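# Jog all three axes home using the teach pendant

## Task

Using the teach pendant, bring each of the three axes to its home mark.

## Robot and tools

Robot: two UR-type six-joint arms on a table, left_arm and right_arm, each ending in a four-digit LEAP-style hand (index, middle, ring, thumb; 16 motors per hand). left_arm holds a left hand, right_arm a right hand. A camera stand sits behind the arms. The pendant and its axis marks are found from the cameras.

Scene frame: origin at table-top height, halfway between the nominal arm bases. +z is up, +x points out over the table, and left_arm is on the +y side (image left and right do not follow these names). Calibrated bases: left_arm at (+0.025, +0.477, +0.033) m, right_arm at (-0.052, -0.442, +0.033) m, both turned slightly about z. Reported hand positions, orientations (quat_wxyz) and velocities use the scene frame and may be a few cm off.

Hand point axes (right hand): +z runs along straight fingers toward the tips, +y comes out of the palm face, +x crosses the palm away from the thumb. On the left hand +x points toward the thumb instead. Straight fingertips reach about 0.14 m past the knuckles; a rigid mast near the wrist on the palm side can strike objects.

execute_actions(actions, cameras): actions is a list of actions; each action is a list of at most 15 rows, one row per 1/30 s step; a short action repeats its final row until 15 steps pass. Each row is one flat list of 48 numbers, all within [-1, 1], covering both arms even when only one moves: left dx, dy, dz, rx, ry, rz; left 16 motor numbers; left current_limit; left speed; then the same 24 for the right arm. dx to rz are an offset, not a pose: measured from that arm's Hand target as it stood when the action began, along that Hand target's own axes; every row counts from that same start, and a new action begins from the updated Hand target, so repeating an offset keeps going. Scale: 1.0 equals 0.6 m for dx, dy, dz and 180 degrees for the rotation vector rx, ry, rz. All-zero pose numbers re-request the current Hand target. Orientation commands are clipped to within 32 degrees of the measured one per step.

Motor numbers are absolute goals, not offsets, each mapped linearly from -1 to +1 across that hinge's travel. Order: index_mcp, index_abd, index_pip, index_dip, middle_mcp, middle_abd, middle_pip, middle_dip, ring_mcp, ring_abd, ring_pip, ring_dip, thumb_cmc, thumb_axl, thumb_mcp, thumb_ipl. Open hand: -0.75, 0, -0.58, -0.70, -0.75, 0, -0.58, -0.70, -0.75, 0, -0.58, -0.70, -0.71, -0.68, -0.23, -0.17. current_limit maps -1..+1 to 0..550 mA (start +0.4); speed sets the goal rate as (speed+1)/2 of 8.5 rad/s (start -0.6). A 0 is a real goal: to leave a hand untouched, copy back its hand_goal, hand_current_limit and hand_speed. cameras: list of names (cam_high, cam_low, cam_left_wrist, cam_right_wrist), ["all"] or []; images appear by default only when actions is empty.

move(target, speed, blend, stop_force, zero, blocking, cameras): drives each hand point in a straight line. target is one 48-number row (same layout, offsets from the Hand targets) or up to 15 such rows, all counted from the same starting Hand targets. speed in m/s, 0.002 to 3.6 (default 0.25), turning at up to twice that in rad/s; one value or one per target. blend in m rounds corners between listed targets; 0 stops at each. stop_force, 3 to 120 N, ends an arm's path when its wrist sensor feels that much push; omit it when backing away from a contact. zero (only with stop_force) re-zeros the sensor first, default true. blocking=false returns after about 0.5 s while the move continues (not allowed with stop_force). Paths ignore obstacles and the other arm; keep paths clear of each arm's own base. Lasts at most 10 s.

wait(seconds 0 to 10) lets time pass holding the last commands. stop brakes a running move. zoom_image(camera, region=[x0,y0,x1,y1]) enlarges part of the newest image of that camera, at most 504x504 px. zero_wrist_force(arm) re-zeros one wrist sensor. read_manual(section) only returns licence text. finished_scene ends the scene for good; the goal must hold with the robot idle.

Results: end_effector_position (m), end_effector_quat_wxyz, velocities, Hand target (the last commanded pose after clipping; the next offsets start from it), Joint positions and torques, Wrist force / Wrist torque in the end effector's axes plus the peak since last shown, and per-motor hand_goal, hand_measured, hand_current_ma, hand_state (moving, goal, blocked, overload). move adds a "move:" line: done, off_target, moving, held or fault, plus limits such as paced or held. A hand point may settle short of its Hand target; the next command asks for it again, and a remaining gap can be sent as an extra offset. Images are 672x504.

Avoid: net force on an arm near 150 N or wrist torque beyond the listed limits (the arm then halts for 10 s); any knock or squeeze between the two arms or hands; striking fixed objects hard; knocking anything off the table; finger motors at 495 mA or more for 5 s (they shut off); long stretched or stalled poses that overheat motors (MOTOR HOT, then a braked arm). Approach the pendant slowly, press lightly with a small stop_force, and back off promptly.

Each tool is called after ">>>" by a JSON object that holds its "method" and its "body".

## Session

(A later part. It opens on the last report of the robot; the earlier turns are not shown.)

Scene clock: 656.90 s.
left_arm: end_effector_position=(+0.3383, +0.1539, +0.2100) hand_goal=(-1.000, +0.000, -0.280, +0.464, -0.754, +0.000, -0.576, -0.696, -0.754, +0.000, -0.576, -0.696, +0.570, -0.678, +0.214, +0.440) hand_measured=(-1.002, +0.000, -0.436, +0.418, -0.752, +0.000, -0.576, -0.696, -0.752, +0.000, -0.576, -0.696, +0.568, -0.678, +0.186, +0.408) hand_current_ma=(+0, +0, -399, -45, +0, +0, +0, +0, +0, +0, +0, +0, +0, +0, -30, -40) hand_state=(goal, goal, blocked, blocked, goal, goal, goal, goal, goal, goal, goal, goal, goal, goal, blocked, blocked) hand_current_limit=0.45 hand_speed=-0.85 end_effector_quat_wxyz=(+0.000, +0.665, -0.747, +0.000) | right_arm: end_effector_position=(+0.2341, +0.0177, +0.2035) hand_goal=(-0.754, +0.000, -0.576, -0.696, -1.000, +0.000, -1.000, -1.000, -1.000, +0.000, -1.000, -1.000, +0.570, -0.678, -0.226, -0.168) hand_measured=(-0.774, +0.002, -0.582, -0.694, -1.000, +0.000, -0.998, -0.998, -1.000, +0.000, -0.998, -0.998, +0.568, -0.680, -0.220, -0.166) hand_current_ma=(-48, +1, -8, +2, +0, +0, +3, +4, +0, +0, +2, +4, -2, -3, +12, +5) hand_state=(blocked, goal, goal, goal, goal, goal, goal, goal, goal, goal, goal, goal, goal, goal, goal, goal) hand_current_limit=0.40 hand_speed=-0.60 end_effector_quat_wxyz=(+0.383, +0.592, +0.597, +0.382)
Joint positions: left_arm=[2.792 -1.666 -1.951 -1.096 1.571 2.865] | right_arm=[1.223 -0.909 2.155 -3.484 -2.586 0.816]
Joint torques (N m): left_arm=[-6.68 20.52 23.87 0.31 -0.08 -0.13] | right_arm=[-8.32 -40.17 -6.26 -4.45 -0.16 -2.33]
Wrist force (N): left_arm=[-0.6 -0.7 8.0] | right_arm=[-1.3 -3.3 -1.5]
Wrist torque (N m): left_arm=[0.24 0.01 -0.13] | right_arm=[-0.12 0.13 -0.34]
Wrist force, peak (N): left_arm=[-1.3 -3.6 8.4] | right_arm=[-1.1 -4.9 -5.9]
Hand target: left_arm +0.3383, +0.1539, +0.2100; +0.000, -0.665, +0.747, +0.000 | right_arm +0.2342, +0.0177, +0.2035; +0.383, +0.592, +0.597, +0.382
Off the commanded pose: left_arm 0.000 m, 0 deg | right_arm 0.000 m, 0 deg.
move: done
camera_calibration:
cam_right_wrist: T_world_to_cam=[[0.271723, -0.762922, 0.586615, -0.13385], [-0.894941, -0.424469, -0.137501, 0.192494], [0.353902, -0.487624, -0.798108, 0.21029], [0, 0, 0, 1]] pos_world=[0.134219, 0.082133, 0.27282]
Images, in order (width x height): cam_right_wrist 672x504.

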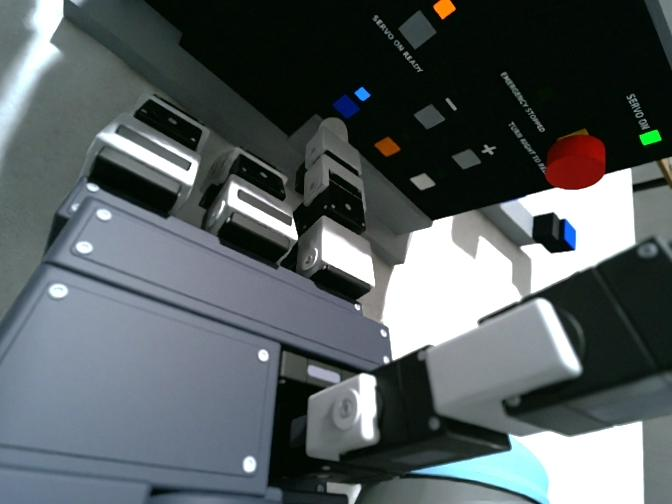

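>>> {"method": "move", "body": {"target": [0, 0, 0, 0, 0, 0, -1, 0, -0.28, 0.464, -0.754, 0, -0.576, -0.696, -0.754, 0, -0.576, -0.696, 0.571, -0.678, 0.215, 0.44, 0.45, -0.85, -0.0702, 0.0633, -0.0437, 0, 0, 0, -0.754, 0, -0.576, -0.696, -1, 0, -1, -1, -1, 0, -1, -1, 0.571, -0.678, -0.226, -0.168, 0.4, -0.6], "speed": 0.08, "cameras": ["cam_low"]}}

>>> {"method": "zoom_image", "body": {"camera": "cam_low", "region": [200, 270, 320, 350]}}

>>> {"method": "move", "body": {"target": [0, 0, 0, 0, 0, 0, -1, 0, -0.28, 0.464, -0.754, 0, -0.576, -0.696, -0.754, 0, -0.576, -0.696, 0.571, -0.678, 0.215, 0.44, 0.45, -0.85, -0.0038, 0.014, 0.0301, 0, 0, 0, -0.754, 0, -0.576, -0.696, -1, 0, -1, -1, -1, 0, -1, -1, 0.571, -0.678, -0.226, -0.168, 0.4, -0.6], "speed": 0.015, "stop_force": 9, "cameras": ["cam_low"]}}

>>> {"method": "wait", "body": {"seconds": 8, "cameras": ["cam_low"]}}

>>> {"method": "move", "body": {"target": [0, 0, 0, 0, 0, 0, -1, 0, -0.28, 0.464, -0.754, 0, -0.576, -0.696, -0.754, 0, -0.576, -0.696, 0.571, -0.678, 0.215, 0.44, 0.45, -0.85, 0.0019, -0.007, -0.015, 0, 0, 0, -0.754, 0, -0.576, -0.696, -1, 0, -1, -1, -1, 0, -1, -1, 0.571, -0.678, -0.226, -0.168, 0.4, -0.6], "speed": 0.05, "cameras": ["cam_low", "cam_high", "cam_right_wrist"]}}

>>> {"method": "zoom_image", "body": {"camera": "cam_low", "region": [200, 270, 320, 350]}}

>>> {"method": "zoom_image", "body": {"camera": "cam_high", "region": [250, 150, 330, 230]}}

Scene clock: 665.63 s.
left_arm: end_effector_position=(+0.3383, +0.1539, +0.2100) hand_goal=(-1.000, +0.000, -0.280, +0.464, -0.754, +0.000, -0.576, -0.696, -0.754, +0.000, -0.576, -0.696, +0.570, -0.678, +0.214, +0.440) hand_measured=(-1.002, +0.000, -0.436, +0.418, -0.752, +0.000, -0.576, -0.696, -0.752, +0.000, -0.576, -0.696, +0.568, -0.678, +0.186, +0.408) hand_current_ma=(+0, +0, -399, -45, +0, +0, +0, +0, +0, +0, +0, +0, +0, +0, -30, -40) hand_state=(goal, goal, blocked, blocked, goal, goal, goal, goal, goal, goal, goal, goal, goal, goal, blocked, blocked) hand_current_limit=0.45 hand_speed=-0.85 end_effector_quat_wxyz=(+0.000, +0.665, -0.747, +0.000) | right_arm: end_effector_position=(+0.2263, -0.0242, +0.2491) hand_goal=(-0.754, +0.000, -0.576, -0.696, -1.000, +0.000, -1.000, -1.000, -1.000, +0.000, -1.000, -1.000, +0.570, -0.678, -0.226, -0.168) hand_measured=(-0.774, +0.002, -0.582, -0.694, -1.000, +0.000, -0.998, -0.998, -1.000, +0.000, -0.998, -0.998, +0.568, -0.680, -0.220, -0.166) hand_current_ma=(-48, +1, -8, +2, +0, +0, +3, +4, +0, +0, +2, +4, -2, -3, +12, +5) hand_state=(blocked, goal, goal, goal, goal, goal, goal, goal, goal, goal, goal, goal, goal, goal, goal, goal) hand_current_limit=0.40 hand_speed=-0.60 end_effector_quat_wxyz=(+0.383, +0.592, +0.597, +0.382)
Joint positions: left_arm=[2.792 -1.666 -1.951 -1.096 1.571 2.865] | right_arm=[1.205 -1.074 2.277 -3.464 -2.574 0.789]
Joint torques (N m): left_arm=[-6.22 19.4 23.75 0.25 -0.07 -0.03] | right_arm=[5.01 -35.33 -19.18 -4.55 -2.15 2.49]
Wrist force (N): left_arm=[-0.1 -1.0 6.5] | right_arm=[-1.6 -3.4 -1.6]
Wrist torque (N m): left_arm=[0.24 -0.02 -0.11] | right_arm=[-0.11 0.17 -0.35]
Wrist force, peak (N): left_arm=[-0.5 -0.8 8.1] | right_arm=[-1.7 -3.9 -1.5]
Hand target: left_arm +0.3383, +0.1539, +0.2100; +0.000, -0.665, +0.747, +0.000 | right_arm +0.2263, -0.0242, +0.2491; +0.383, +0.592, +0.597, +0.382
Off the commanded pose: left_arm 0.000 m, 0 deg | right_arm 0.000 m, 0 deg.
move: done
Images, in order (width x height): cam_low 672x504.

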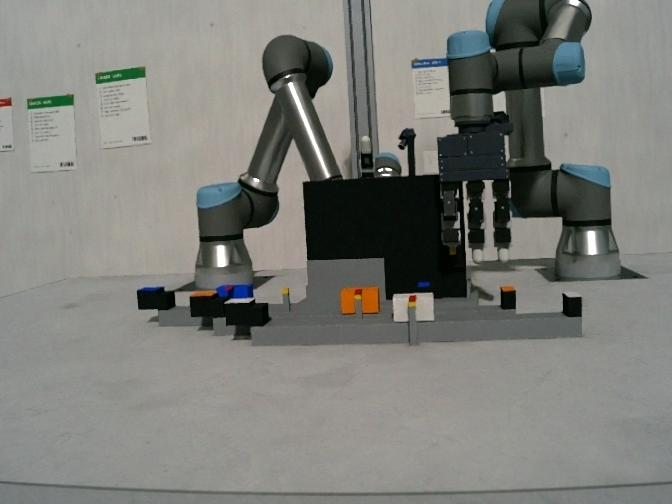

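Scaled by 4.200 from the camera's 672x504 image, which has a finer 960x720 frame.

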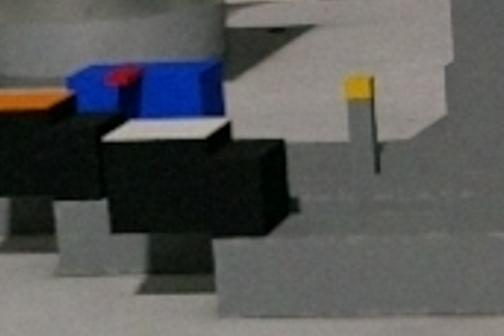

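Scene clock: 667.57 s.
left_arm: end_effector_position=(+0.3383, +0.1539, +0.2100) hand_goal=(-1.000, +0.000, -0.280, +0.464, -0.754, +0.000, -0.576, -0.696, -0.754, +0.000, -0.576, -0.696, +0.570, -0.678, +0.214, +0.440) hand_measured=(-1.002, +0.000, -0.436, +0.418, -0.752, +0.000, -0.576, -0.696, -0.752, +0.000, -0.576, -0.696, +0.568, -0.678, +0.186, +0.410) hand_current_ma=(+0, +0, -399, -45, +0, +0, +0, +0, +0, +0, +0, +0, +0, +0, -29, -35) hand_state=(goal, goal, blocked, blocked, goal, goal, goal, goal, goal, goal, goal, goal, goal, goal, blocked, blocked) hand_current_limit=0.45 hand_speed=-0.85 end_effector_quat_wxyz=(+0.000, +0.665, -0.747, +0.000) | right_arm: end_effector_position=(+0.2400, -0.0257, +0.2493) hand_goal=(-0.754, +0.000, -0.576, -0.696, -1.000, +0.000, -1.000, -1.000, -1.000, +0.000, -1.000, -1.000, +0.570, -0.678, -0.226, -0.168) hand_measured=(-0.776, +0.002, -0.582, -0.692, -1.000, +0.000, -0.998, -0.998, -1.000, +0.000, -0.998, -0.998, +0.568, -0.680, -0.220, -0.166) hand_current_ma=(-54, +1, -8, +5, +0, +0, +3, +4, +0, +0, +2, +4, -2, -3, +12, +5) hand_state=(blocked, goal, goal, goal, goal, goal, goal, goal, goal, goal, goal, goal, goal, goal, goal, goal) hand_current_limit=0.40 hand_speed=-0.60 end_effector_quat_wxyz=(+0.383, +0.592, +0.597, +0.382)
Joint positions: left_arm=[2.792 -1.666 -1.951 -1.096 1.571 2.865] | right_arm=[1.174 -1.064 2.272 -3.505 -2.554 0.746]
Joint torques (N m): left_arm=[-6.46 19.31 23.46 0.25 -0.14 -0.19] | right_arm=[3.92 -43.27 1.74 -2.93 -1.76 -0.52]
Wrist force (N): left_arm=[-1.1 -4.9 6.8] | right_arm=[-1.0 -4.5 -10.1]
Wrist torque (N m): left_arm=[0.19 0.03 -0.18] | right_arm=[0.57 0.02 -0.38]
Wrist force, peak (N): left_arm=[-1.1 -6.9 5.6] | right_arm=[-1.5 -3.1 -22.3]
Hand target: left_arm +0.3383, +0.1539, +0.2100; +0.000, -0.665, +0.747, +0.000 | right_arm +0.2400, -0.0257, +0.2493; +0.383, +0.592, +0.597, +0.382 (not the last commanded pose)
Off the commanded pose: left_arm 0.000 m, 0 deg | right_arm 0.006 m, 0 deg.
move: contact (right_arm)
Images, in order (width x height): cam_low 672x504.

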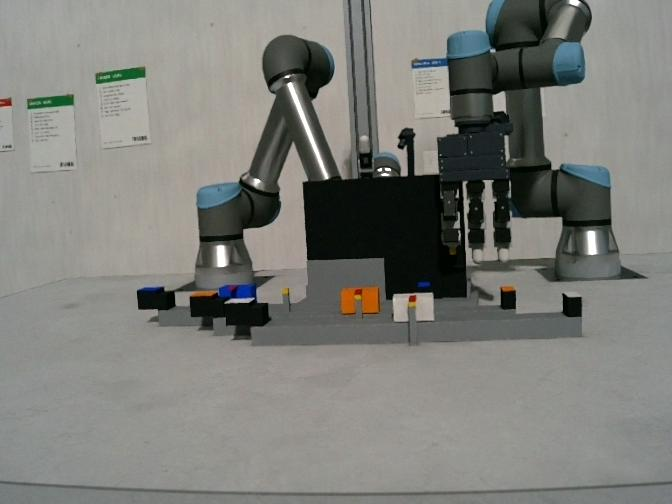

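Scene clock: 675.57 s.
left_arm: end_effector_position=(+0.3383, +0.1539, +0.2100) hand_goal=(-1.000, +0.000, -0.280, +0.464, -0.754, +0.000, -0.576, -0.696, -0.754, +0.000, -0.576, -0.696, +0.570, -0.678, +0.214, +0.440) hand_measured=(-1.002, +0.000, -0.436, +0.418, -0.752, +0.000, -0.576, -0.696, -0.752, +0.000, -0.576, -0.696, +0.568, -0.678, +0.186, +0.410) hand_current_ma=(+0, +0, -399, -45, +0, +0, +0, +0, +0, +0, +0, +0, +0, +0, -29, -35) hand_state=(goal, goal, blocked, blocked, goal, goal, goal, goal, goal, goal, goal, goal, goal, goal, blocked, blocked) hand_current_limit=0.45 hand_speed=-0.85 end_effector_quat_wxyz=(+0.000, +0.665, -0.747, +0.000) | right_arm: end_effector_position=(+0.2400, -0.0257, +0.2493) hand_goal=(-0.754, +0.000, -0.576, -0.696, -1.000, +0.000, -1.000, -1.000, -1.000, +0.000, -1.000, -1.000, +0.570, -0.678, -0.226, -0.168) hand_measured=(-0.776, +0.002, -0.582, -0.692, -1.000, +0.000, -0.998, -0.998, -1.000, +0.000, -0.998, -0.998, +0.568, -0.680, -0.220, -0.166) hand_current_ma=(-54, +1, -8, +5, +0, +0, +3, +4, +0, +0, +2, +4, -2, -3, +12, +5) hand_state=(blocked, goal, goal, goal, goal, goal, goal, goal, goal, goal, goal, goal, goal, goal, goal, goal) hand_current_limit=0.40 hand_speed=-0.60 end_effector_quat_wxyz=(+0.383, +0.592, +0.597, +0.382)
Joint positions: left_arm=[2.792 -1.666 -1.951 -1.096 1.571 2.865] | right_arm=[1.174 -1.064 2.272 -3.505 -2.554 0.746]
Joint torques (N m): left_arm=[-5.63 17.42 23.82 0.25 -0.22 -0.03] | right_arm=[4.94 -41.37 0.94 -3.9 -0.27 -2.37]
Wrist force (N): left_arm=[-0.3 -4.8 5.4] | right_arm=[-1.5 -3.1 -10.6]
Wrist torque (N m): left_arm=[0.23 -0.03 -0.14] | right_arm=[0.59 0.03 -0.38]
Wrist force, peak (N): left_arm=[-0.9 -4.7 7.0] | right_arm=[-1.6 -2.6 -10.9]
Hand target: left_arm +0.3383, +0.1539, +0.2100; +0.000, -0.665, +0.747, +0.000 | right_arm +0.2400, -0.0257, +0.2493; +0.383, +0.592, +0.597, +0.382 (not the last commanded pose)
Off the commanded pose: left_arm 0.000 m, 0 deg | right_arm 0.006 m, 0 deg.
wait: 8.00 s; at rest by 0.17 s
Images, in order (width x height): cam_low 672x504.

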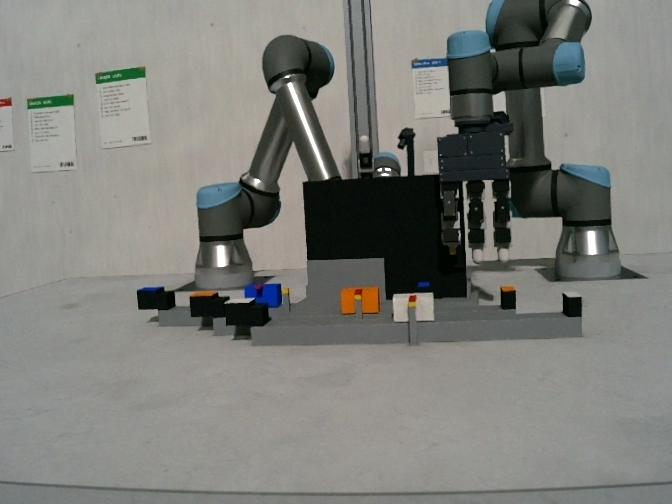

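Scene clock: 676.30 s.
left_arm: end_effector_position=(+0.3383, +0.1539, +0.2100) hand_goal=(-1.000, +0.000, -0.280, +0.464, -0.754, +0.000, -0.576, -0.696, -0.754, +0.000, -0.576, -0.696, +0.570, -0.678, +0.214, +0.440) hand_measured=(-1.002, +0.000, -0.436, +0.418, -0.752, +0.000, -0.576, -0.696, -0.752, +0.000, -0.576, -0.696, +0.568, -0.678, +0.186, +0.410) hand_current_ma=(+0, +0, -399, -45, +0, +0, +0, +0, +0, +0, +0, +0, +0, +0, -30, -36) hand_state=(goal, goal, blocked, blocked, goal, goal, goal, goal, goal, goal, goal, goal, goal, goal, blocked, blocked) hand_current_limit=0.45 hand_speed=-0.85 end_effector_quat_wxyz=(+0.000, +0.665, -0.747, +0.000) | right_arm: end_effector_position=(+0.2300, -0.0246, +0.2492) hand_goal=(-0.754, +0.000, -0.576, -0.696, -1.000, +0.000, -1.000, -1.000, -1.000, +0.000, -1.000, -1.000, +0.570, -0.678, -0.226, -0.168) hand_measured=(-0.774, +0.002, -0.580, -0.694, -1.000, +0.000, -0.998, -0.998, -1.000, +0.000, -0.998, -0.998, +0.568, -0.680, -0.220, -0.166) hand_current_ma=(-49, +1, -7, +3, +0, +0, +3, +4, +0, +0, +2, +4, -2, -3, +12, +5) hand_state=(blocked, goal, goal, goal, goal, goal, goal, goal, goal, goal, goal, goal, goal, goal, goal, goal) hand_current_limit=0.40 hand_speed=-0.60 end_effector_quat_wxyz=(+0.383, +0.592, +0.597, +0.382) end_effector_velocity=(+0.001, +0.000, +0.001) end_effector_angular_velocity=(+0.002, -0.001, +0.001)
Joint positions: left_arm=[2.792 -1.666 -1.951 -1.096 1.571 2.865] | right_arm=[1.197 -1.071 2.276 -3.476 -2.569 0.778]
Joint velocities: left_arm=[within noise] | right_arm=[-0.002 -0.001 -0.001 -0.005 0.002 -0.005]
Joint torques (N m): left_arm=[-7.61 17.26 23.55 0.22 -0.33 -0.12] | right_arm=[-9.06 -34.72 -5.88 -4.68 -0.15 -2.51]
Wrist force (N): left_arm=[-0.4 -1.1 7.4] | right_arm=[-2.1 -3.1 -1.5]
Wrist torque (N m): left_arm=[0.25 -0.02 -0.13] | right_arm=[-0.09 0.24 -0.42]
Wrist force, peak (N): left_arm=[-0.5 -0.6 8.0] | right_arm=[-1.2 -3.8 -10.3]
Hand target: left_arm +0.3383, +0.1539, +0.2100; +0.000, -0.665, +0.747, +0.000 | right_arm +0.2301, -0.0246, +0.2492; +0.383, +0.592, +0.597, +0.382
Off the commanded pose: left_arm 0.000 m, 0 deg | right_arm 0.000 m, 0 deg.
move: done
camera_calibration:
cam_right_wrist: T_world_to_cam=[[0.271737, -0.762971, 0.586544, -0.191793], [-0.894983, -0.424405, -0.13743, 0.177133], [0.353787, -0.487602, -0.798173, 0.227623], [0, 0, 0, 1]] pos_world=[0.130119, 0.0398332, 0.318521]
Images, in order (width x height): cam_high 672x504, cam_low 672x504, cam_right_wrist 672x504.

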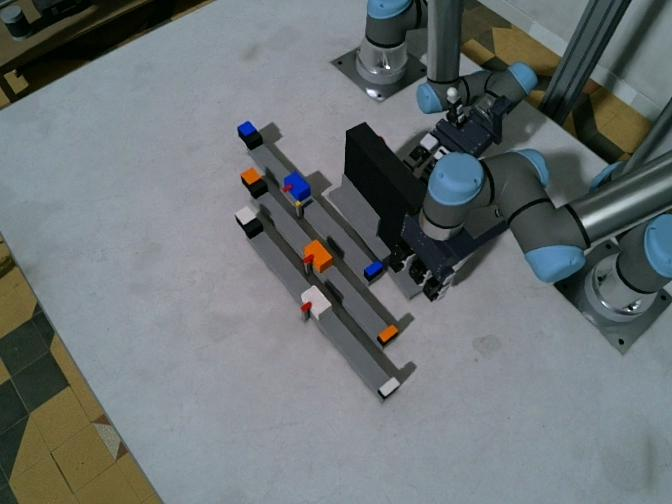

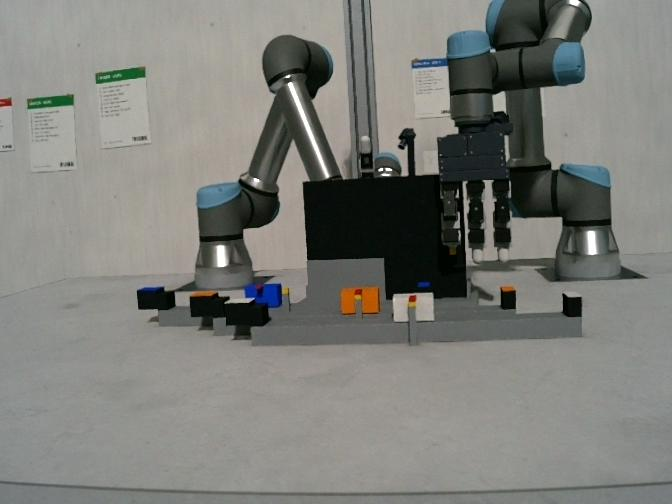

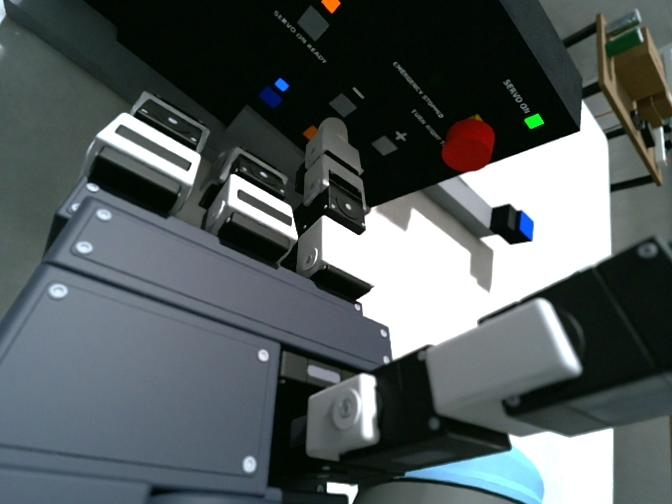

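Scaled by 4.200 from the camera's 672x504 image, which has a finer 960x720 frame.

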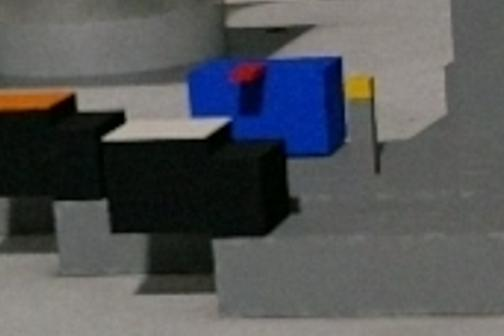

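Scaled by 6.300 from the camera's 672x504 image, which has a finer 960x720 frame.

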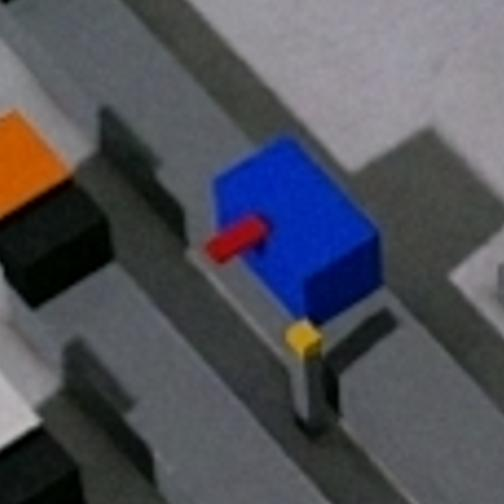

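>>> {"method": "move", "body": {"target": [0, 0, 0, 0, 0, 0, -1, 0, -0.28, 0.464, -0.754, 0, -0.576, -0.696, -0.754, 0, -0.576, -0.696, 0.571, -0.678, 0.215, 0.44, 0.45, -0.85, -0.0038, 0.014, 0.0301, 0, 0, 0, -0.754, 0, -0.576, -0.696, -1, 0, -1, -1, -1, 0, -1, -1, 0.571, -0.678, -0.226, -0.168, 0.4, -0.6], "speed": 0.015, "stop_force": 9, "cameras": []}}

>>> {"method": "wait", "body": {"seconds": 6.9, "cameras": []}}

>>> {"method": "move", "body": {"target": [0, 0, 0, 0, 0, 0, -1, 0, -0.28, 0.464, -0.754, 0, -0.576, -0.696, -0.754, 0, -0.576, -0.696, 0.571, -0.678, 0.215, 0.44, 0.45, -0.85, 0.0019, -0.007, -0.015, 0, 0, 0, -0.754, 0, -0.576, -0.696, -1, 0, -1, -1, -1, 0, -1, -1, 0.571, -0.678, -0.226, -0.168, 0.4, -0.6], "speed": 0.05, "cameras": ["cam_low", "cam_high", "cam_right_wrist"]}}

>>> {"method": "zoom_image", "body": {"camera": "cam_low", "region": [230, 260, 330, 330]}}

>>> {"method": "zoom_image", "body": {"camera": "cam_high", "region": [270, 170, 330, 230]}}

Scene clock: 685.47 s.
left_arm: end_effector_position=(+0.3383, +0.1539, +0.2100) hand_goal=(-1.000, +0.000, -0.280, +0.464, -0.754, +0.000, -0.576, -0.696, -0.754, +0.000, -0.576, -0.696, +0.570, -0.678, +0.214, +0.440) hand_measured=(-1.002, +0.000, -0.436, +0.418, -0.752, +0.000, -0.576, -0.696, -0.752, +0.000, -0.576, -0.696, +0.568, -0.678, +0.186, +0.410) hand_current_ma=(+0, +0, -399, -45, +0, +0, +0, +0, +0, +0, +0, +0, +0, +0, -29, -34) hand_state=(goal, goal, blocked, blocked, goal, goal, goal, goal, goal, goal, goal, goal, goal, goal, blocked, blocked) hand_current_limit=0.45 hand_speed=-0.85 end_effector_quat_wxyz=(+0.000, +0.665, -0.747, +0.000) | right_arm: end_effector_position=(+0.2401, -0.0257, +0.2493) hand_goal=(-0.754, +0.000, -0.576, -0.696, -1.000, +0.000, -1.000, -1.000, -1.000, +0.000, -1.000, -1.000, +0.570, -0.678, -0.226, -0.168) hand_measured=(-0.776, +0.002, -0.580, -0.692, -1.000, +0.000, -0.998, -0.998, -1.000, +0.000, -0.998, -0.998, +0.568, -0.680, -0.220, -0.166) hand_current_ma=(-55, +2, -7, +5, +0, +0, +3, +4, +0, +0, +2, +4, -2, -3, +12, +5) hand_state=(blocked, goal, goal, goal, goal, goal, goal, goal, goal, goal, goal, goal, goal, goal, goal, goal) hand_current_limit=0.40 hand_speed=-0.60 end_effector_quat_wxyz=(+0.383, +0.592, +0.597, +0.382)
Joint positions: left_arm=[2.792 -1.666 -1.951 -1.096 1.571 2.865] | right_arm=[1.173 -1.064 2.272 -3.505 -2.553 0.746]
Joint torques (N m): left_arm=[-5.63 16.82 23.98 0.23 -0.34 0.07] | right_arm=[4.25 -41.54 0.91 -3.05 -1.48 -0.4]
Wrist force (N): left_arm=[-0.4 -4.8 4.8] | right_arm=[-1.5 -2.7 -10.8]
Wrist torque (N m): left_arm=[0.25 -0.01 -0.16] | right_arm=[0.63 0.01 -0.37]
Wrist force, peak (N): left_arm=[-1.1 -7.1 4.9] | right_arm=[-1.3 -3.6 -22.8]
Hand target: left_arm +0.3383, +0.1539, +0.2100; +0.000, -0.665, +0.747, +0.000 | right_arm +0.2401, -0.0257, +0.2493; +0.383, +0.592, +0.597, +0.382 (not the last commanded pose)
Off the commanded pose: left_arm 0.000 m, 0 deg | right_arm 0.010 m, 0 deg.
move: contact (right_arm)
No camera images: "cameras" was empty.

Scene clock: 692.37 s.
left_arm: end_effector_position=(+0.3383, +0.1539, +0.2100) hand_goal=(-1.000, +0.000, -0.280, +0.464, -0.754, +0.000, -0.576, -0.696, -0.754, +0.000, -0.576, -0.696, +0.570, -0.678, +0.214, +0.440) hand_measured=(-1.002, +0.000, -0.436, +0.418, -0.752, +0.000, -0.576, -0.696, -0.752, +0.000, -0.576, -0.696, +0.568, -0.678, +0.186, +0.410) hand_current_ma=(+0, +0, -399, -45, +0, +0, +0, +0, +0, +0, +0, +0, +0, +0, -29, -34) hand_state=(goal, goal, blocked, blocked, goal, goal, goal, goal, goal, goal, goal, goal, goal, goal, blocked, blocked) hand_current_limit=0.45 hand_speed=-0.85 end_effector_quat_wxyz=(+0.000, +0.665, -0.747, +0.000) | right_arm: end_effector_position=(+0.2401, -0.0257, +0.2493) hand_goal=(-0.754, +0.000, -0.576, -0.696, -1.000, +0.000, -1.000, -1.000, -1.000, +0.000, -1.000, -1.000, +0.570, -0.678, -0.226, -0.168) hand_measured=(-0.776, +0.002, -0.580, -0.692, -1.000, +0.000, -0.998, -0.998, -1.000, +0.000, -0.998, -0.998, +0.568, -0.680, -0.220, -0.166) hand_current_ma=(-55, +2, -7, +5, +0, +0, +3, +4, +0, +0, +2, +4, -2, -3, +12, +5) hand_state=(blocked, goal, goal, goal, goal, goal, goal, goal, goal, goal, goal, goal, goal, goal, goal, goal) hand_current_limit=0.40 hand_speed=-0.60 end_effector_quat_wxyz=(+0.383, +0.592, +0.597, +0.382)
Joint positions: left_arm=[2.792 -1.666 -1.951 -1.096 1.571 2.865] | right_arm=[1.173 -1.064 2.272 -3.505 -2.553 0.746]
Joint torques (N m): left_arm=[-7.21 17.41 23.8 0.36 -0.53 0.09] | right_arm=[3.03 -42.31 1.08 -4.03 -0.17 -2.23]
Wrist force (N): left_arm=[-0.3 -4.9 5.0] | right_arm=[-1.5 -3.0 -10.9]
Wrist torque (N m): left_arm=[0.23 -0.04 -0.15] | right_arm=[0.61 0.02 -0.38]
Wrist force, peak (N): left_arm=[-0.9 -4.8 7.0] | right_arm=[-1.1 -4.7 -10.6]
Hand target: left_arm +0.3383, +0.1539, +0.2100; +0.000, -0.665, +0.747, +0.000 | right_arm +0.2401, -0.0257, +0.2493; +0.383, +0.592, +0.597, +0.382 (not the last commanded pose)
Off the commanded pose: left_arm 0.000 m, 0 deg | right_arm 0.010 m, 0 deg.
wait: 6.90 s; at rest by 0.17 s
No camera images: "cameras" was empty.

Scene clock: 693.10 s.
left_arm: end_effector_position=(+0.3383, +0.1539, +0.2100) hand_goal=(-1.000, +0.000, -0.280, +0.464, -0.754, +0.000, -0.576, -0.696, -0.754, +0.000, -0.576, -0.696, +0.570, -0.678, +0.214, +0.440) hand_measured=(-1.002, +0.000, -0.436, +0.418, -0.752, +0.000, -0.576, -0.696, -0.752, +0.000, -0.576, -0.696, +0.568, -0.678, +0.186, +0.410) hand_current_ma=(+0, +0, -399, -45, +0, +0, +0, +0, +0, +0, +0, +0, +0, +0, -30, -35) hand_state=(goal, goal, blocked, blocked, goal, goal, goal, goal, goal, goal, goal, goal, goal, goal, blocked, blocked) hand_current_limit=0.45 hand_speed=-0.85 end_effector_quat_wxyz=(+0.000, +0.665, -0.747, +0.000) | right_arm: end_effector_position=(+0.2301, -0.0246, +0.2492) hand_goal=(-0.754, +0.000, -0.576, -0.696, -1.000, +0.000, -1.000, -1.000, -1.000, +0.000, -1.000, -1.000, +0.570, -0.678, -0.226, -0.168) hand_measured=(-0.774, +0.002, -0.580, -0.694, -1.000, +0.000, -0.998, -0.998, -1.000, +0.000, -0.998, -0.998, +0.568, -0.680, -0.220, -0.166) hand_current_ma=(-50, +2, -7, +3, +0, +0, +3, +4, +0, +0, +2, +4, -2, -3, +12, +5) hand_state=(blocked, goal, goal, goal, goal, goal, goal, goal, goal, goal, goal, goal, goal, goal, goal, goal) hand_current_limit=0.40 hand_speed=-0.60 end_effector_quat_wxyz=(+0.383, +0.592, +0.597, +0.382) end_effector_velocity=(+0.001, +0.000, +0.000) end_effector_angular_velocity=(+0.000, +0.000, +0.002)
Joint positions: left_arm=[2.792 -1.666 -1.951 -1.096 1.571 2.865] | right_arm=[1.196 -1.071 2.276 -3.476 -2.569 0.777]
Joint velocities: left_arm=[within noise] | right_arm=[-0.003 0 0 -0.004 0.003 -0.006]
Joint torques (N m): left_arm=[-6.94 17.05 23.41 0.41 -0.39 0.09] | right_arm=[-8.07 -33.44 -4.91 -4.38 0.06 -2.45]
Wrist force (N): left_arm=[-0.1 -1.1 6.4] | right_arm=[-1.9 -3.2 -1.7]
Wrist torque (N m): left_arm=[0.25 -0.02 -0.12] | right_arm=[-0.09 0.21 -0.39]
Wrist force, peak (N): left_arm=[-1.0 -4.9 6.7] | right_arm=[-1.0 -4.3 -10.2]
Hand target: left_arm +0.3383, +0.1539, +0.2100; +0.000, -0.665, +0.747, +0.000 | right_arm +0.2301, -0.0246, +0.2492; +0.383, +0.592, +0.597, +0.382
Off the commanded pose: left_arm 0.000 m, 0 deg | right_arm 0.000 m, 0 deg.
move: done
camera_calibration:
cam_right_wrist: T_world_to_cam=[[0.271737, -0.762971, 0.586544, -0.19182], [-0.894983, -0.424405, -0.13743, 0.177223], [0.353787, -0.487602, -0.798173, 0.227588], [0, 0, 0, 1]] pos_world=[0.130219, 0.0398332, 0.318521]
Images, in order (width x height): cam_high 672x504, cam_low 672x504, cam_right_wrist 672x504.

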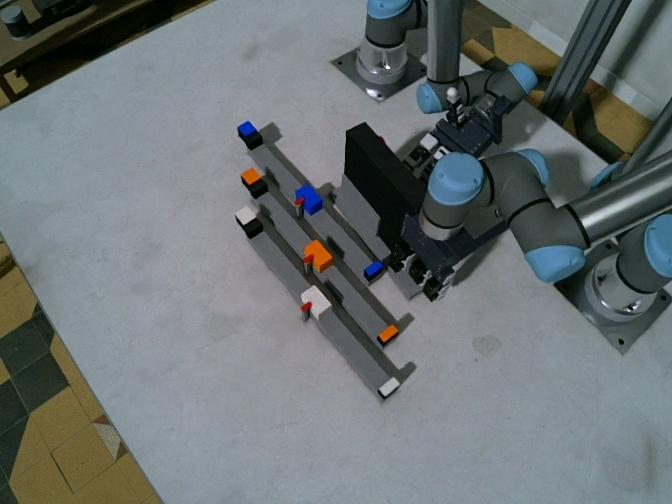

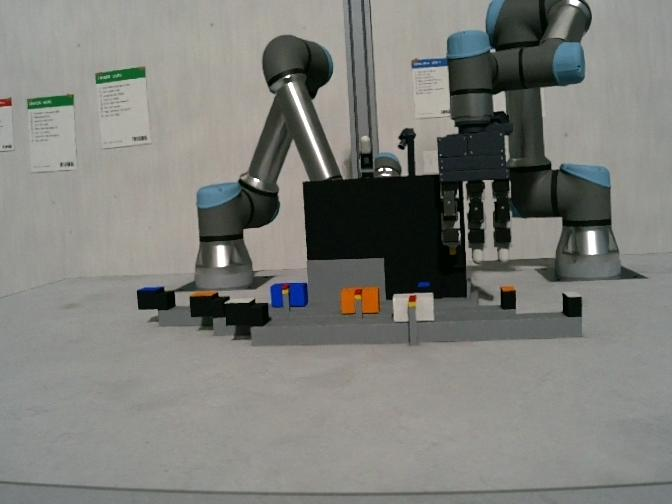

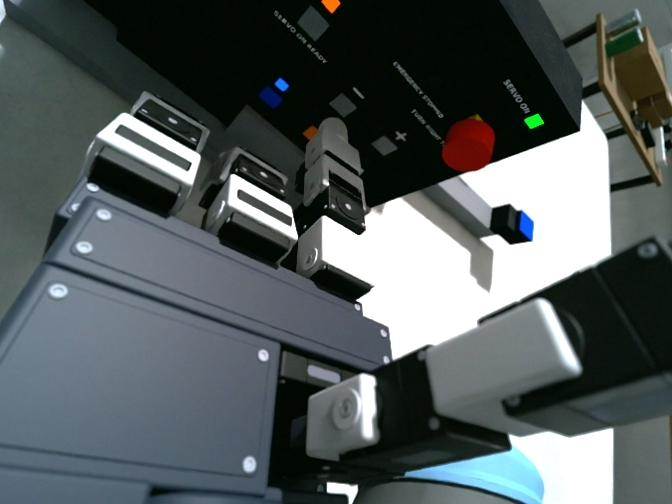

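Scaled by 5.040 from the camera's 672x504 image, which has a finer 960x720 frame.

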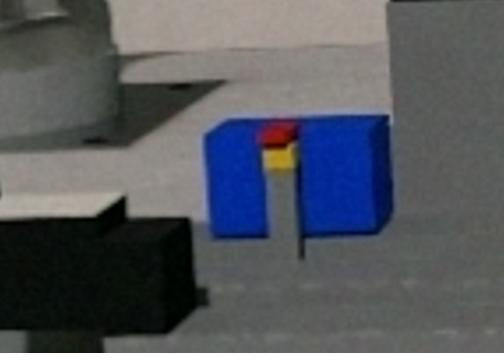

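Scaled by 8.400 from the camera's 672x504 image, which has a finer 960x720 frame.

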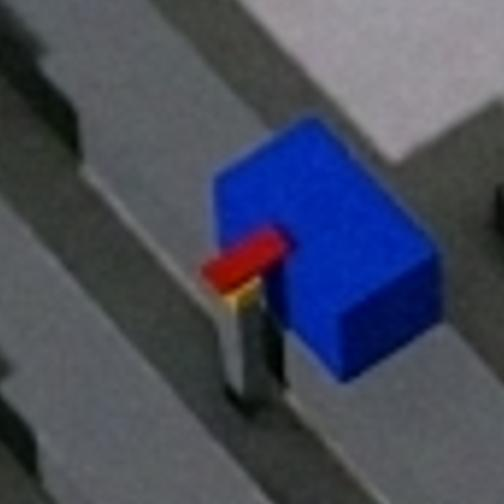

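>>> {"method": "move", "body": {"target": [0, 0, 0, 0, 0, 0, -1, 0, -0.28, 0.464, -0.754, 0, -0.576, -0.696, -0.754, 0, -0.576, -0.696, 0.571, -0.678, 0.215, 0.44, 0.45, -0.85, -0.0038, 0.014, 0.0301, 0, 0, 0, -0.754, 0, -0.576, -0.696, -1, 0, -1, -1, -1, 0, -1, -1, 0.571, -0.678, -0.226, -0.168, 0.4, -0.6], "speed": 0.015, "stop_force": 4.5, "cameras": []}}

>>> {"method": "move", "body": {"target": [0, 0, 0, 0, 0, 0, -1, 0, -0.28, 0.464, -0.754, 0, -0.576, -0.696, -0.754, 0, -0.576, -0.696, 0.571, -0.678, 0.215, 0.44, 0.45, -0.85, 0.0011, -0.0042, -0.009, 0, 0, 0, -0.754, 0, -0.576, -0.696, -1, 0, -1, -1, -1, 0, -1, -1, 0.571, -0.678, -0.226, -0.168, 0.4, -0.6], "speed": 0.05, "cameras": []}}

>>> {"method": "move", "body": {"target": [0, 0, 0, 0, 0, 0, -1, 0, -0.28, 0.464, -0.754, 0, -0.576, -0.696, -0.754, 0, -0.576, -0.696, 0.571, -0.678, 0.215, 0.44, 0.45, -0.85, -0.0038, 0.014, 0.0301, 0, 0, 0, -0.754, 0, -0.576, -0.696, -1, 0, -1, -1, -1, 0, -1, -1, 0.571, -0.678, -0.226, -0.168, 0.4, -0.6], "speed": 0.015, "stop_force": 4.5, "cameras": []}}

>>> {"method": "move", "body": {"target": [0, 0, 0, 0, 0, 0, -1, 0, -0.28, 0.464, -0.754, 0, -0.576, -0.696, -0.754, 0, -0.576, -0.696, 0.571, -0.678, 0.215, 0.44, 0.45, -0.85, 0.0019, -0.007, -0.015, 0, 0, 0, -0.754, 0, -0.576, -0.696, -1, 0, -1, -1, -1, 0, -1, -1, 0.571, -0.678, -0.226, -0.168, 0.4, -0.6], "speed": 0.05, "cameras": ["cam_low", "cam_high", "cam_right_wrist"]}}

>>> {"method": "zoom_image", "body": {"camera": "cam_low", "region": [230, 260, 330, 330]}}

>>> {"method": "zoom_image", "body": {"camera": "cam_high", "region": [270, 170, 330, 230]}}

Scene clock: 702.67 s.
left_arm: end_effector_position=(+0.3383, +0.1539, +0.2100) hand_goal=(-1.000, +0.000, -0.280, +0.464, -0.754, +0.000, -0.576, -0.696, -0.754, +0.000, -0.576, -0.696, +0.570, -0.678, +0.214, +0.440) hand_measured=(-1.002, +0.000, -0.436, +0.418, -0.752, +0.000, -0.576, -0.696, -0.752, +0.000, -0.576, -0.696, +0.568, -0.678, +0.186, +0.410) hand_current_ma=(+0, +0, -399, -45, +0, +0, +0, +0, +0, +0, +0, +0, +0, +0, -30, -35) hand_state=(goal, goal, blocked, blocked, goal, goal, goal, goal, goal, goal, goal, goal, goal, goal, blocked, blocked) hand_current_limit=0.45 hand_speed=-0.85 end_effector_quat_wxyz=(+0.000, +0.665, -0.747, +0.000) | right_arm: end_effector_position=(+0.2393, -0.0256, +0.2493) hand_goal=(-0.754, +0.000, -0.576, -0.696, -1.000, +0.000, -1.000, -1.000, -1.000, +0.000, -1.000, -1.000, +0.570, -0.678, -0.226, -0.168) hand_measured=(-0.774, +0.002, -0.580, -0.694, -1.000, +0.000, -0.998, -0.998, -1.000, +0.000, -0.998, -0.998, +0.568, -0.680, -0.220, -0.166) hand_current_ma=(-50, +1, -7, +2, +0, +0, +3, +4, +0, +0, +2, +4, -2, -3, +12, +5) hand_state=(blocked, goal, goal, goal, goal, goal, goal, goal, goal, goal, goal, goal, goal, goal, goal, goal) hand_current_limit=0.40 hand_speed=-0.60 end_effector_quat_wxyz=(+0.383, +0.592, +0.597, +0.382)
Joint positions: left_arm=[2.792 -1.666 -1.951 -1.096 1.571 2.865] | right_arm=[1.175 -1.065 2.272 -3.503 -2.555 0.748]
Joint torques (N m): left_arm=[-6.65 17.6 22.59 0.35 -0.57 0.06] | right_arm=[4.12 -43.22 1.43 -2.44 -1.57 -0.28]
Wrist force (N): left_arm=[-0.3 -2.7 5.6] | right_arm=[-1.6 -3.1 -6.4]
Wrist torque (N m): left_arm=[0.19 0.01 -0.14] | right_arm=[0.27 0.11 -0.38]
Wrist force, peak (N): left_arm=[-0.3 -0.9 8.3] | right_arm=[-1.5 -4.4 -7.4]
Hand target: left_arm +0.3383, +0.1539, +0.2100; +0.000, -0.665, +0.747, +0.000 | right_arm +0.2393, -0.0256, +0.2493; +0.383, +0.592, +0.597, +0.382 (not the last commanded pose)
Off the commanded pose: left_arm 0.000 m, 0 deg | right_arm 0.011 m, 0 deg.
move: contact (right_arm)
No camera images: "cameras" was empty.

Scene clock: 703.37 s.
left_arm: end_effector_position=(+0.3383, +0.1539, +0.2100) hand_goal=(-1.000, +0.000, -0.280, +0.464, -0.754, +0.000, -0.576, -0.696, -0.754, +0.000, -0.576, -0.696, +0.570, -0.678, +0.214, +0.440) hand_measured=(-1.002, +0.000, -0.436, +0.418, -0.752, +0.000, -0.576, -0.696, -0.752, +0.000, -0.576, -0.696, +0.568, -0.678, +0.186, +0.410) hand_current_ma=(+0, +0, -399, -45, +0, +0, +0, +0, +0, +0, +0, +0, +0, +0, -30, -35) hand_state=(goal, goal, blocked, blocked, goal, goal, goal, goal, goal, goal, goal, goal, goal, goal, blocked, blocked) hand_current_limit=0.45 hand_speed=-0.85 end_effector_quat_wxyz=(+0.000, +0.665, -0.747, +0.000) | right_arm: end_effector_position=(+0.2332, -0.0250, +0.2492) hand_goal=(-0.754, +0.000, -0.576, -0.696, -1.000, +0.000, -1.000, -1.000, -1.000, +0.000, -1.000, -1.000, +0.570, -0.678, -0.226, -0.168) hand_measured=(-0.774, +0.002, -0.580, -0.694, -1.000, +0.000, -0.998, -0.998, -1.000, +0.000, -0.998, -0.998, +0.568, -0.680, -0.220, -0.166) hand_current_ma=(-50, +1, -7, +2, +0, +0, +3, +4, +0, +0, +2, +4, -2, -3, +12, +5) hand_state=(blocked, goal, goal, goal, goal, goal, goal, goal, goal, goal, goal, goal, goal, goal, goal, goal) hand_current_limit=0.40 hand_speed=-0.60 end_effector_quat_wxyz=(+0.383, +0.592, +0.597, +0.382)
Joint positions: left_arm=[2.792 -1.666 -1.951 -1.096 1.571 2.865] | right_arm=[1.189 -1.069 2.275 -3.485 -2.564 0.767]
Joint torques (N m): left_arm=[-6.86 16.87 22.95 0.38 -0.48 0.23] | right_arm=[-5.32 -37.15 -2.71 -3.62 -0.55 -1.36]
Wrist force (N): left_arm=[-0.5 -1.1 7.6] | right_arm=[-1.8 -3.2 -1.5]
Wrist torque (N m): left_arm=[0.23 -0.02 -0.11] | right_arm=[-0.10 0.20 -0.42]
Wrist force, peak (N): left_arm=[-0.5 -1.1 7.8] | right_arm=[-1.4 -4.1 -5.7]
Hand target: left_arm +0.3383, +0.1539, +0.2100; +0.000, -0.665, +0.747, +0.000 | right_arm +0.2333, -0.0250, +0.2492; +0.383, +0.592, +0.597, +0.382
Off the commanded pose: left_arm 0.000 m, 0 deg | right_arm 0.000 m, 0 deg.
move: done
No camera images: "cameras" was empty.

Scene clock: 704.73 s.
left_arm: end_effector_position=(+0.3383, +0.1539, +0.2100) hand_goal=(-1.000, +0.000, -0.280, +0.464, -0.754, +0.000, -0.576, -0.696, -0.754, +0.000, -0.576, -0.696, +0.570, -0.678, +0.214, +0.440) hand_measured=(-1.002, +0.000, -0.436, +0.418, -0.752, +0.000, -0.576, -0.696, -0.752, +0.000, -0.576, -0.696, +0.568, -0.678, +0.186, +0.410) hand_current_ma=(+0, +0, -399, -45, +0, +0, +0, +0, +0, +0, +0, +0, +0, +0, -30, -35) hand_state=(goal, goal, blocked, blocked, goal, goal, goal, goal, goal, goal, goal, goal, goal, goal, blocked, blocked) hand_current_limit=0.45 hand_speed=-0.85 end_effector_quat_wxyz=(+0.000, +0.665, -0.747, +0.000) | right_arm: end_effector_position=(+0.2394, -0.0256, +0.2493) hand_goal=(-0.754, +0.000, -0.576, -0.696, -1.000, +0.000, -1.000, -1.000, -1.000, +0.000, -1.000, -1.000, +0.570, -0.678, -0.226, -0.168) hand_measured=(-0.774, +0.002, -0.580, -0.694, -1.000, +0.000, -0.998, -0.998, -1.000, +0.000, -0.998, -0.998, +0.568, -0.680, -0.220, -0.166) hand_current_ma=(-50, +1, -7, +2, +0, +0, +3, +4, +0, +0, +2, +4, -2, -3, +12, +5) hand_state=(blocked, goal, goal, goal, goal, goal, goal, goal, goal, goal, goal, goal, goal, goal, goal, goal) hand_current_limit=0.40 hand_speed=-0.60 end_effector_quat_wxyz=(+0.383, +0.592, +0.597, +0.382)
Joint positions: left_arm=[2.792 -1.666 -1.951 -1.096 1.571 2.865] | right_arm=[1.175 -1.065 2.272 -3.503 -2.555 0.748]
Joint torques (N m): left_arm=[-6.07 16.78 22.03 0.34 -0.56 0.26] | right_arm=[2.68 -42.54 0.58 -2.52 -1.59 -0.49]
Wrist force (N): left_arm=[0.0 -2.8 5.7] | right_arm=[-1.7 -3.4 -6.8]
Wrist torque (N m): left_arm=[0.23 -0.03 -0.12] | right_arm=[0.31 0.12 -0.39]
Wrist force, peak (N): left_arm=[-0.7 -0.9 8.0] | right_arm=[-1.2 -3.4 -8.5]
Hand target: left_arm +0.3383, +0.1539, +0.2100; +0.000, -0.665, +0.747, +0.000 | right_arm +0.2394, -0.0256, +0.2493; +0.383, +0.592, +0.597, +0.382 (not the last commanded pose)
Off the commanded pose: left_arm 0.000 m, 0 deg | right_arm 0.014 m, 0 deg.
move: contact (right_arm)
No camera images: "cameras" was empty.

Scene clock: 705.47 s.
left_arm: end_effector_position=(+0.3383, +0.1539, +0.2100) hand_goal=(-1.000, +0.000, -0.280, +0.464, -0.754, +0.000, -0.576, -0.696, -0.754, +0.000, -0.576, -0.696, +0.570, -0.678, +0.214, +0.440) hand_measured=(-1.002, +0.000, -0.436, +0.418, -0.752, +0.000, -0.576, -0.696, -0.752, +0.000, -0.576, -0.696, +0.568, -0.678, +0.186, +0.410) hand_current_ma=(+0, +0, -399, -45, +0, +0, +0, +0, +0, +0, +0, +0, +0, +0, -30, -35) hand_state=(goal, goal, blocked, blocked, goal, goal, goal, goal, goal, goal, goal, goal, goal, goal, blocked, blocked) hand_current_limit=0.45 hand_speed=-0.85 end_effector_quat_wxyz=(+0.000, +0.665, -0.747, +0.000) | right_arm: end_effector_position=(+0.2294, -0.0246, +0.2492) hand_goal=(-0.754, +0.000, -0.576, -0.696, -1.000, +0.000, -1.000, -1.000, -1.000, +0.000, -1.000, -1.000, +0.570, -0.678, -0.226, -0.168) hand_measured=(-0.774, +0.002, -0.580, -0.694, -1.000, +0.000, -0.998, -0.998, -1.000, +0.000, -0.998, -0.998, +0.568, -0.680, -0.220, -0.166) hand_current_ma=(-49, +1, -7, +2, +0, +0, +3, +4, +0, +0, +2, +4, -2, -3, +12, +5) hand_state=(blocked, goal, goal, goal, goal, goal, goal, goal, goal, goal, goal, goal, goal, goal, goal, goal) hand_current_limit=0.40 hand_speed=-0.60 end_effector_quat_wxyz=(+0.383, +0.592, +0.597, +0.382) end_effector_velocity=(+0.001, +0.000, +0.001) end_effector_angular_velocity=(+0.000, -0.002, +0.001)
Joint positions: left_arm=[2.792 -1.666 -1.951 -1.096 1.571 2.865] | right_arm=[1.198 -1.072 2.276 -3.474 -2.57 0.78]
Joint velocities: left_arm=[within noise] | right_arm=[-0.002 -0.001 0 -0.004 0.001 -0.006]
Joint torques (N m): left_arm=[-6.78 17.05 23.33 0.27 -0.56 0.19] | right_arm=[-8.13 -33.54 -6.15 -4.22 -0.1 -2.46]
Wrist force (N): left_arm=[-0.7 -0.7 7.3] | right_arm=[-1.7 -3.2 -1.4]
Wrist torque (N m): left_arm=[0.27 0.02 -0.15] | right_arm=[-0.11 0.19 -0.38]
Wrist force, peak (N): left_arm=[-0.2 -0.7 8.0] | right_arm=[-1.1 -3.7 -6.2]
Hand target: left_arm +0.3383, +0.1539, +0.2100; +0.000, -0.665, +0.747, +0.000 | right_arm +0.2295, -0.0245, +0.2492; +0.383, +0.592, +0.597, +0.382
Off the commanded pose: left_arm 0.000 m, 0 deg | right_arm 0.000 m, 0 deg.
move: done
camera_calibration:
cam_right_wrist: T_world_to_cam=[[0.271655, -0.763028, 0.586508, -0.191529], [-0.895042, -0.424283, -0.137419, 0.176638], [0.3537, -0.487619, -0.798201, 0.227905], [0, 0, 0, 1]] pos_world=[0.129519, 0.0399335, 0.318521]
Images, in order (width x height): cam_high 672x504, cam_low 672x504, cam_right_wrist 672x504.

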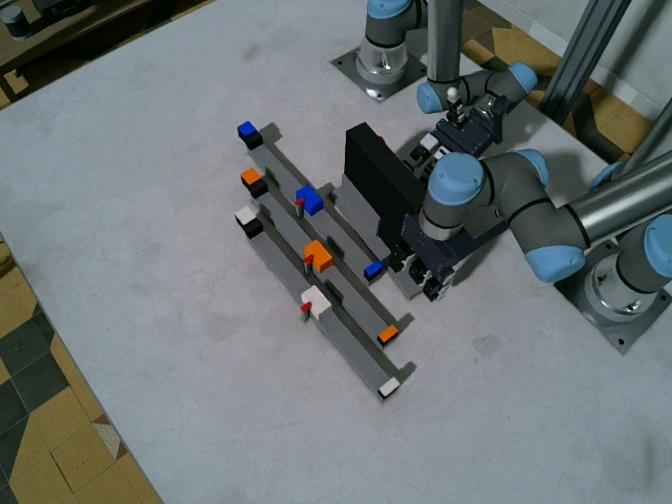

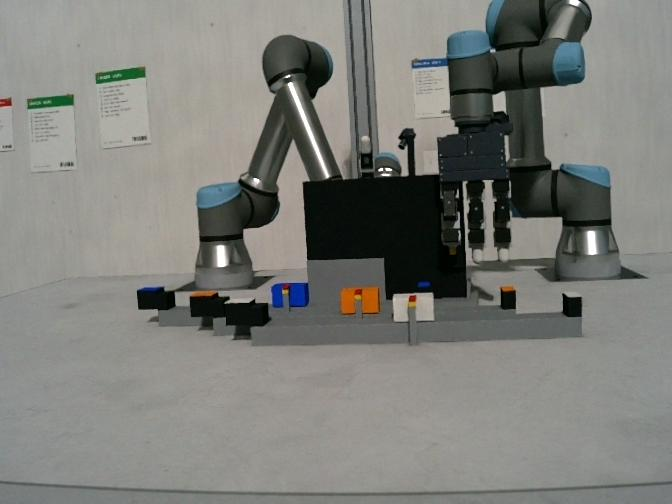

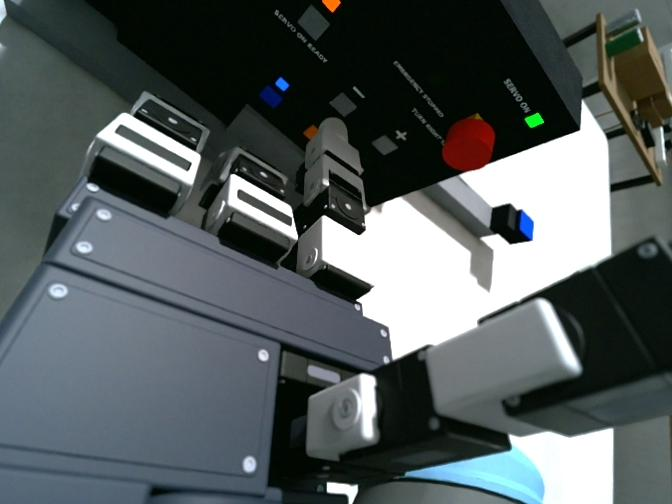

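Scaled by 5.040 from the camera's 672x504 image, which has a finer 960x720 frame.

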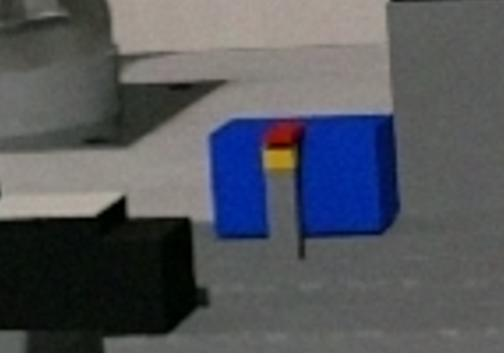

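Scaled by 8.400 from the camera's 672x504 image, which has a finer 960x720 frame.

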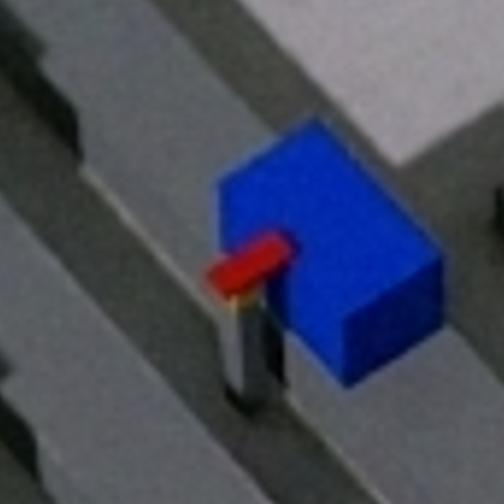

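>>> {"method": "zoom_image", "body": {"camera": "cam_low", "region": [265, 275, 315, 315]}}

>>> {"method": "zoom_image", "body": {"camera": "cam_low", "region": [335, 280, 385, 320]}}

>>> {"method": "zoom_image", "body": {"camera": "cam_low", "region": [388, 285, 438, 325]}}

>>> {"method": "zoom_image", "body": {"camera": "cam_high", "region": [285, 185, 325, 225]}}

>>> {"method": "zoom_image", "body": {"camera": "cam_high", "region": [293, 240, 333, 280]}}

>>> {"method": "zoom_image", "body": {"camera": "cam_high", "region": [290, 287, 330, 327]}}

Scaled by 10.080 from the camera's 672x504 image, which has a finer 960x720 frame.

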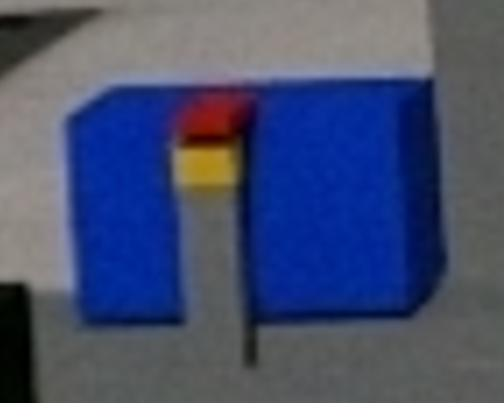

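Scaled by 10.080 from the camera's 672x504 image, which has a finer 960x720 frame.

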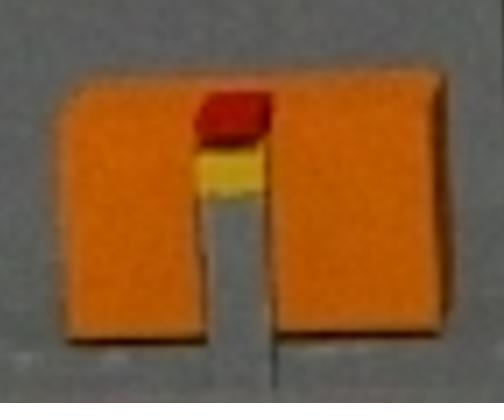

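Scaled by 10.080 from the camera's 672x504 image, which has a finer 960x720 frame.

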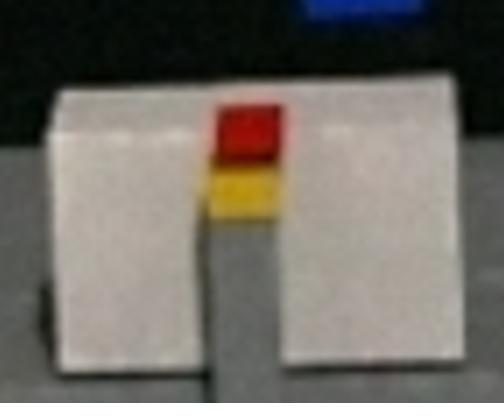

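Scaled by 12.600 from the camera's 672x504 image, which has a finer 960x720 frame.

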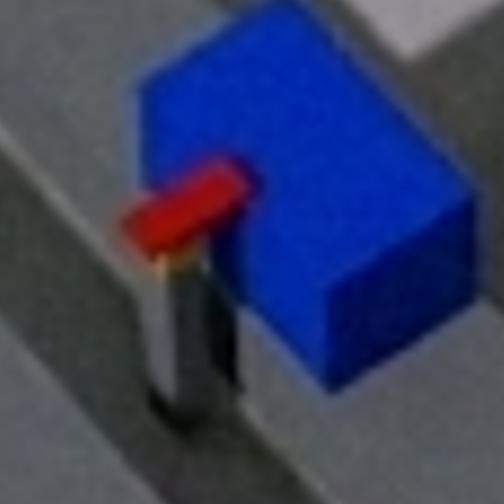

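Scaled by 12.600 from the camera's 672x504 image, which has a finer 960x720 frame.

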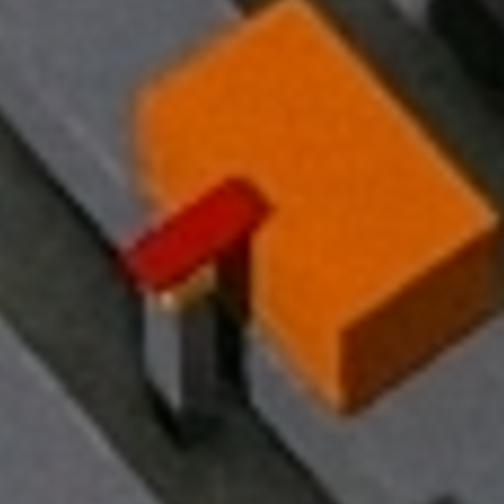

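Scaled by 12.600 from the camera's 672x504 image, which has a finer 960x720 frame.

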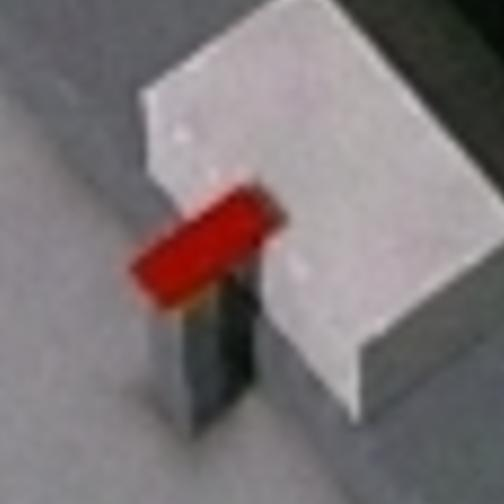

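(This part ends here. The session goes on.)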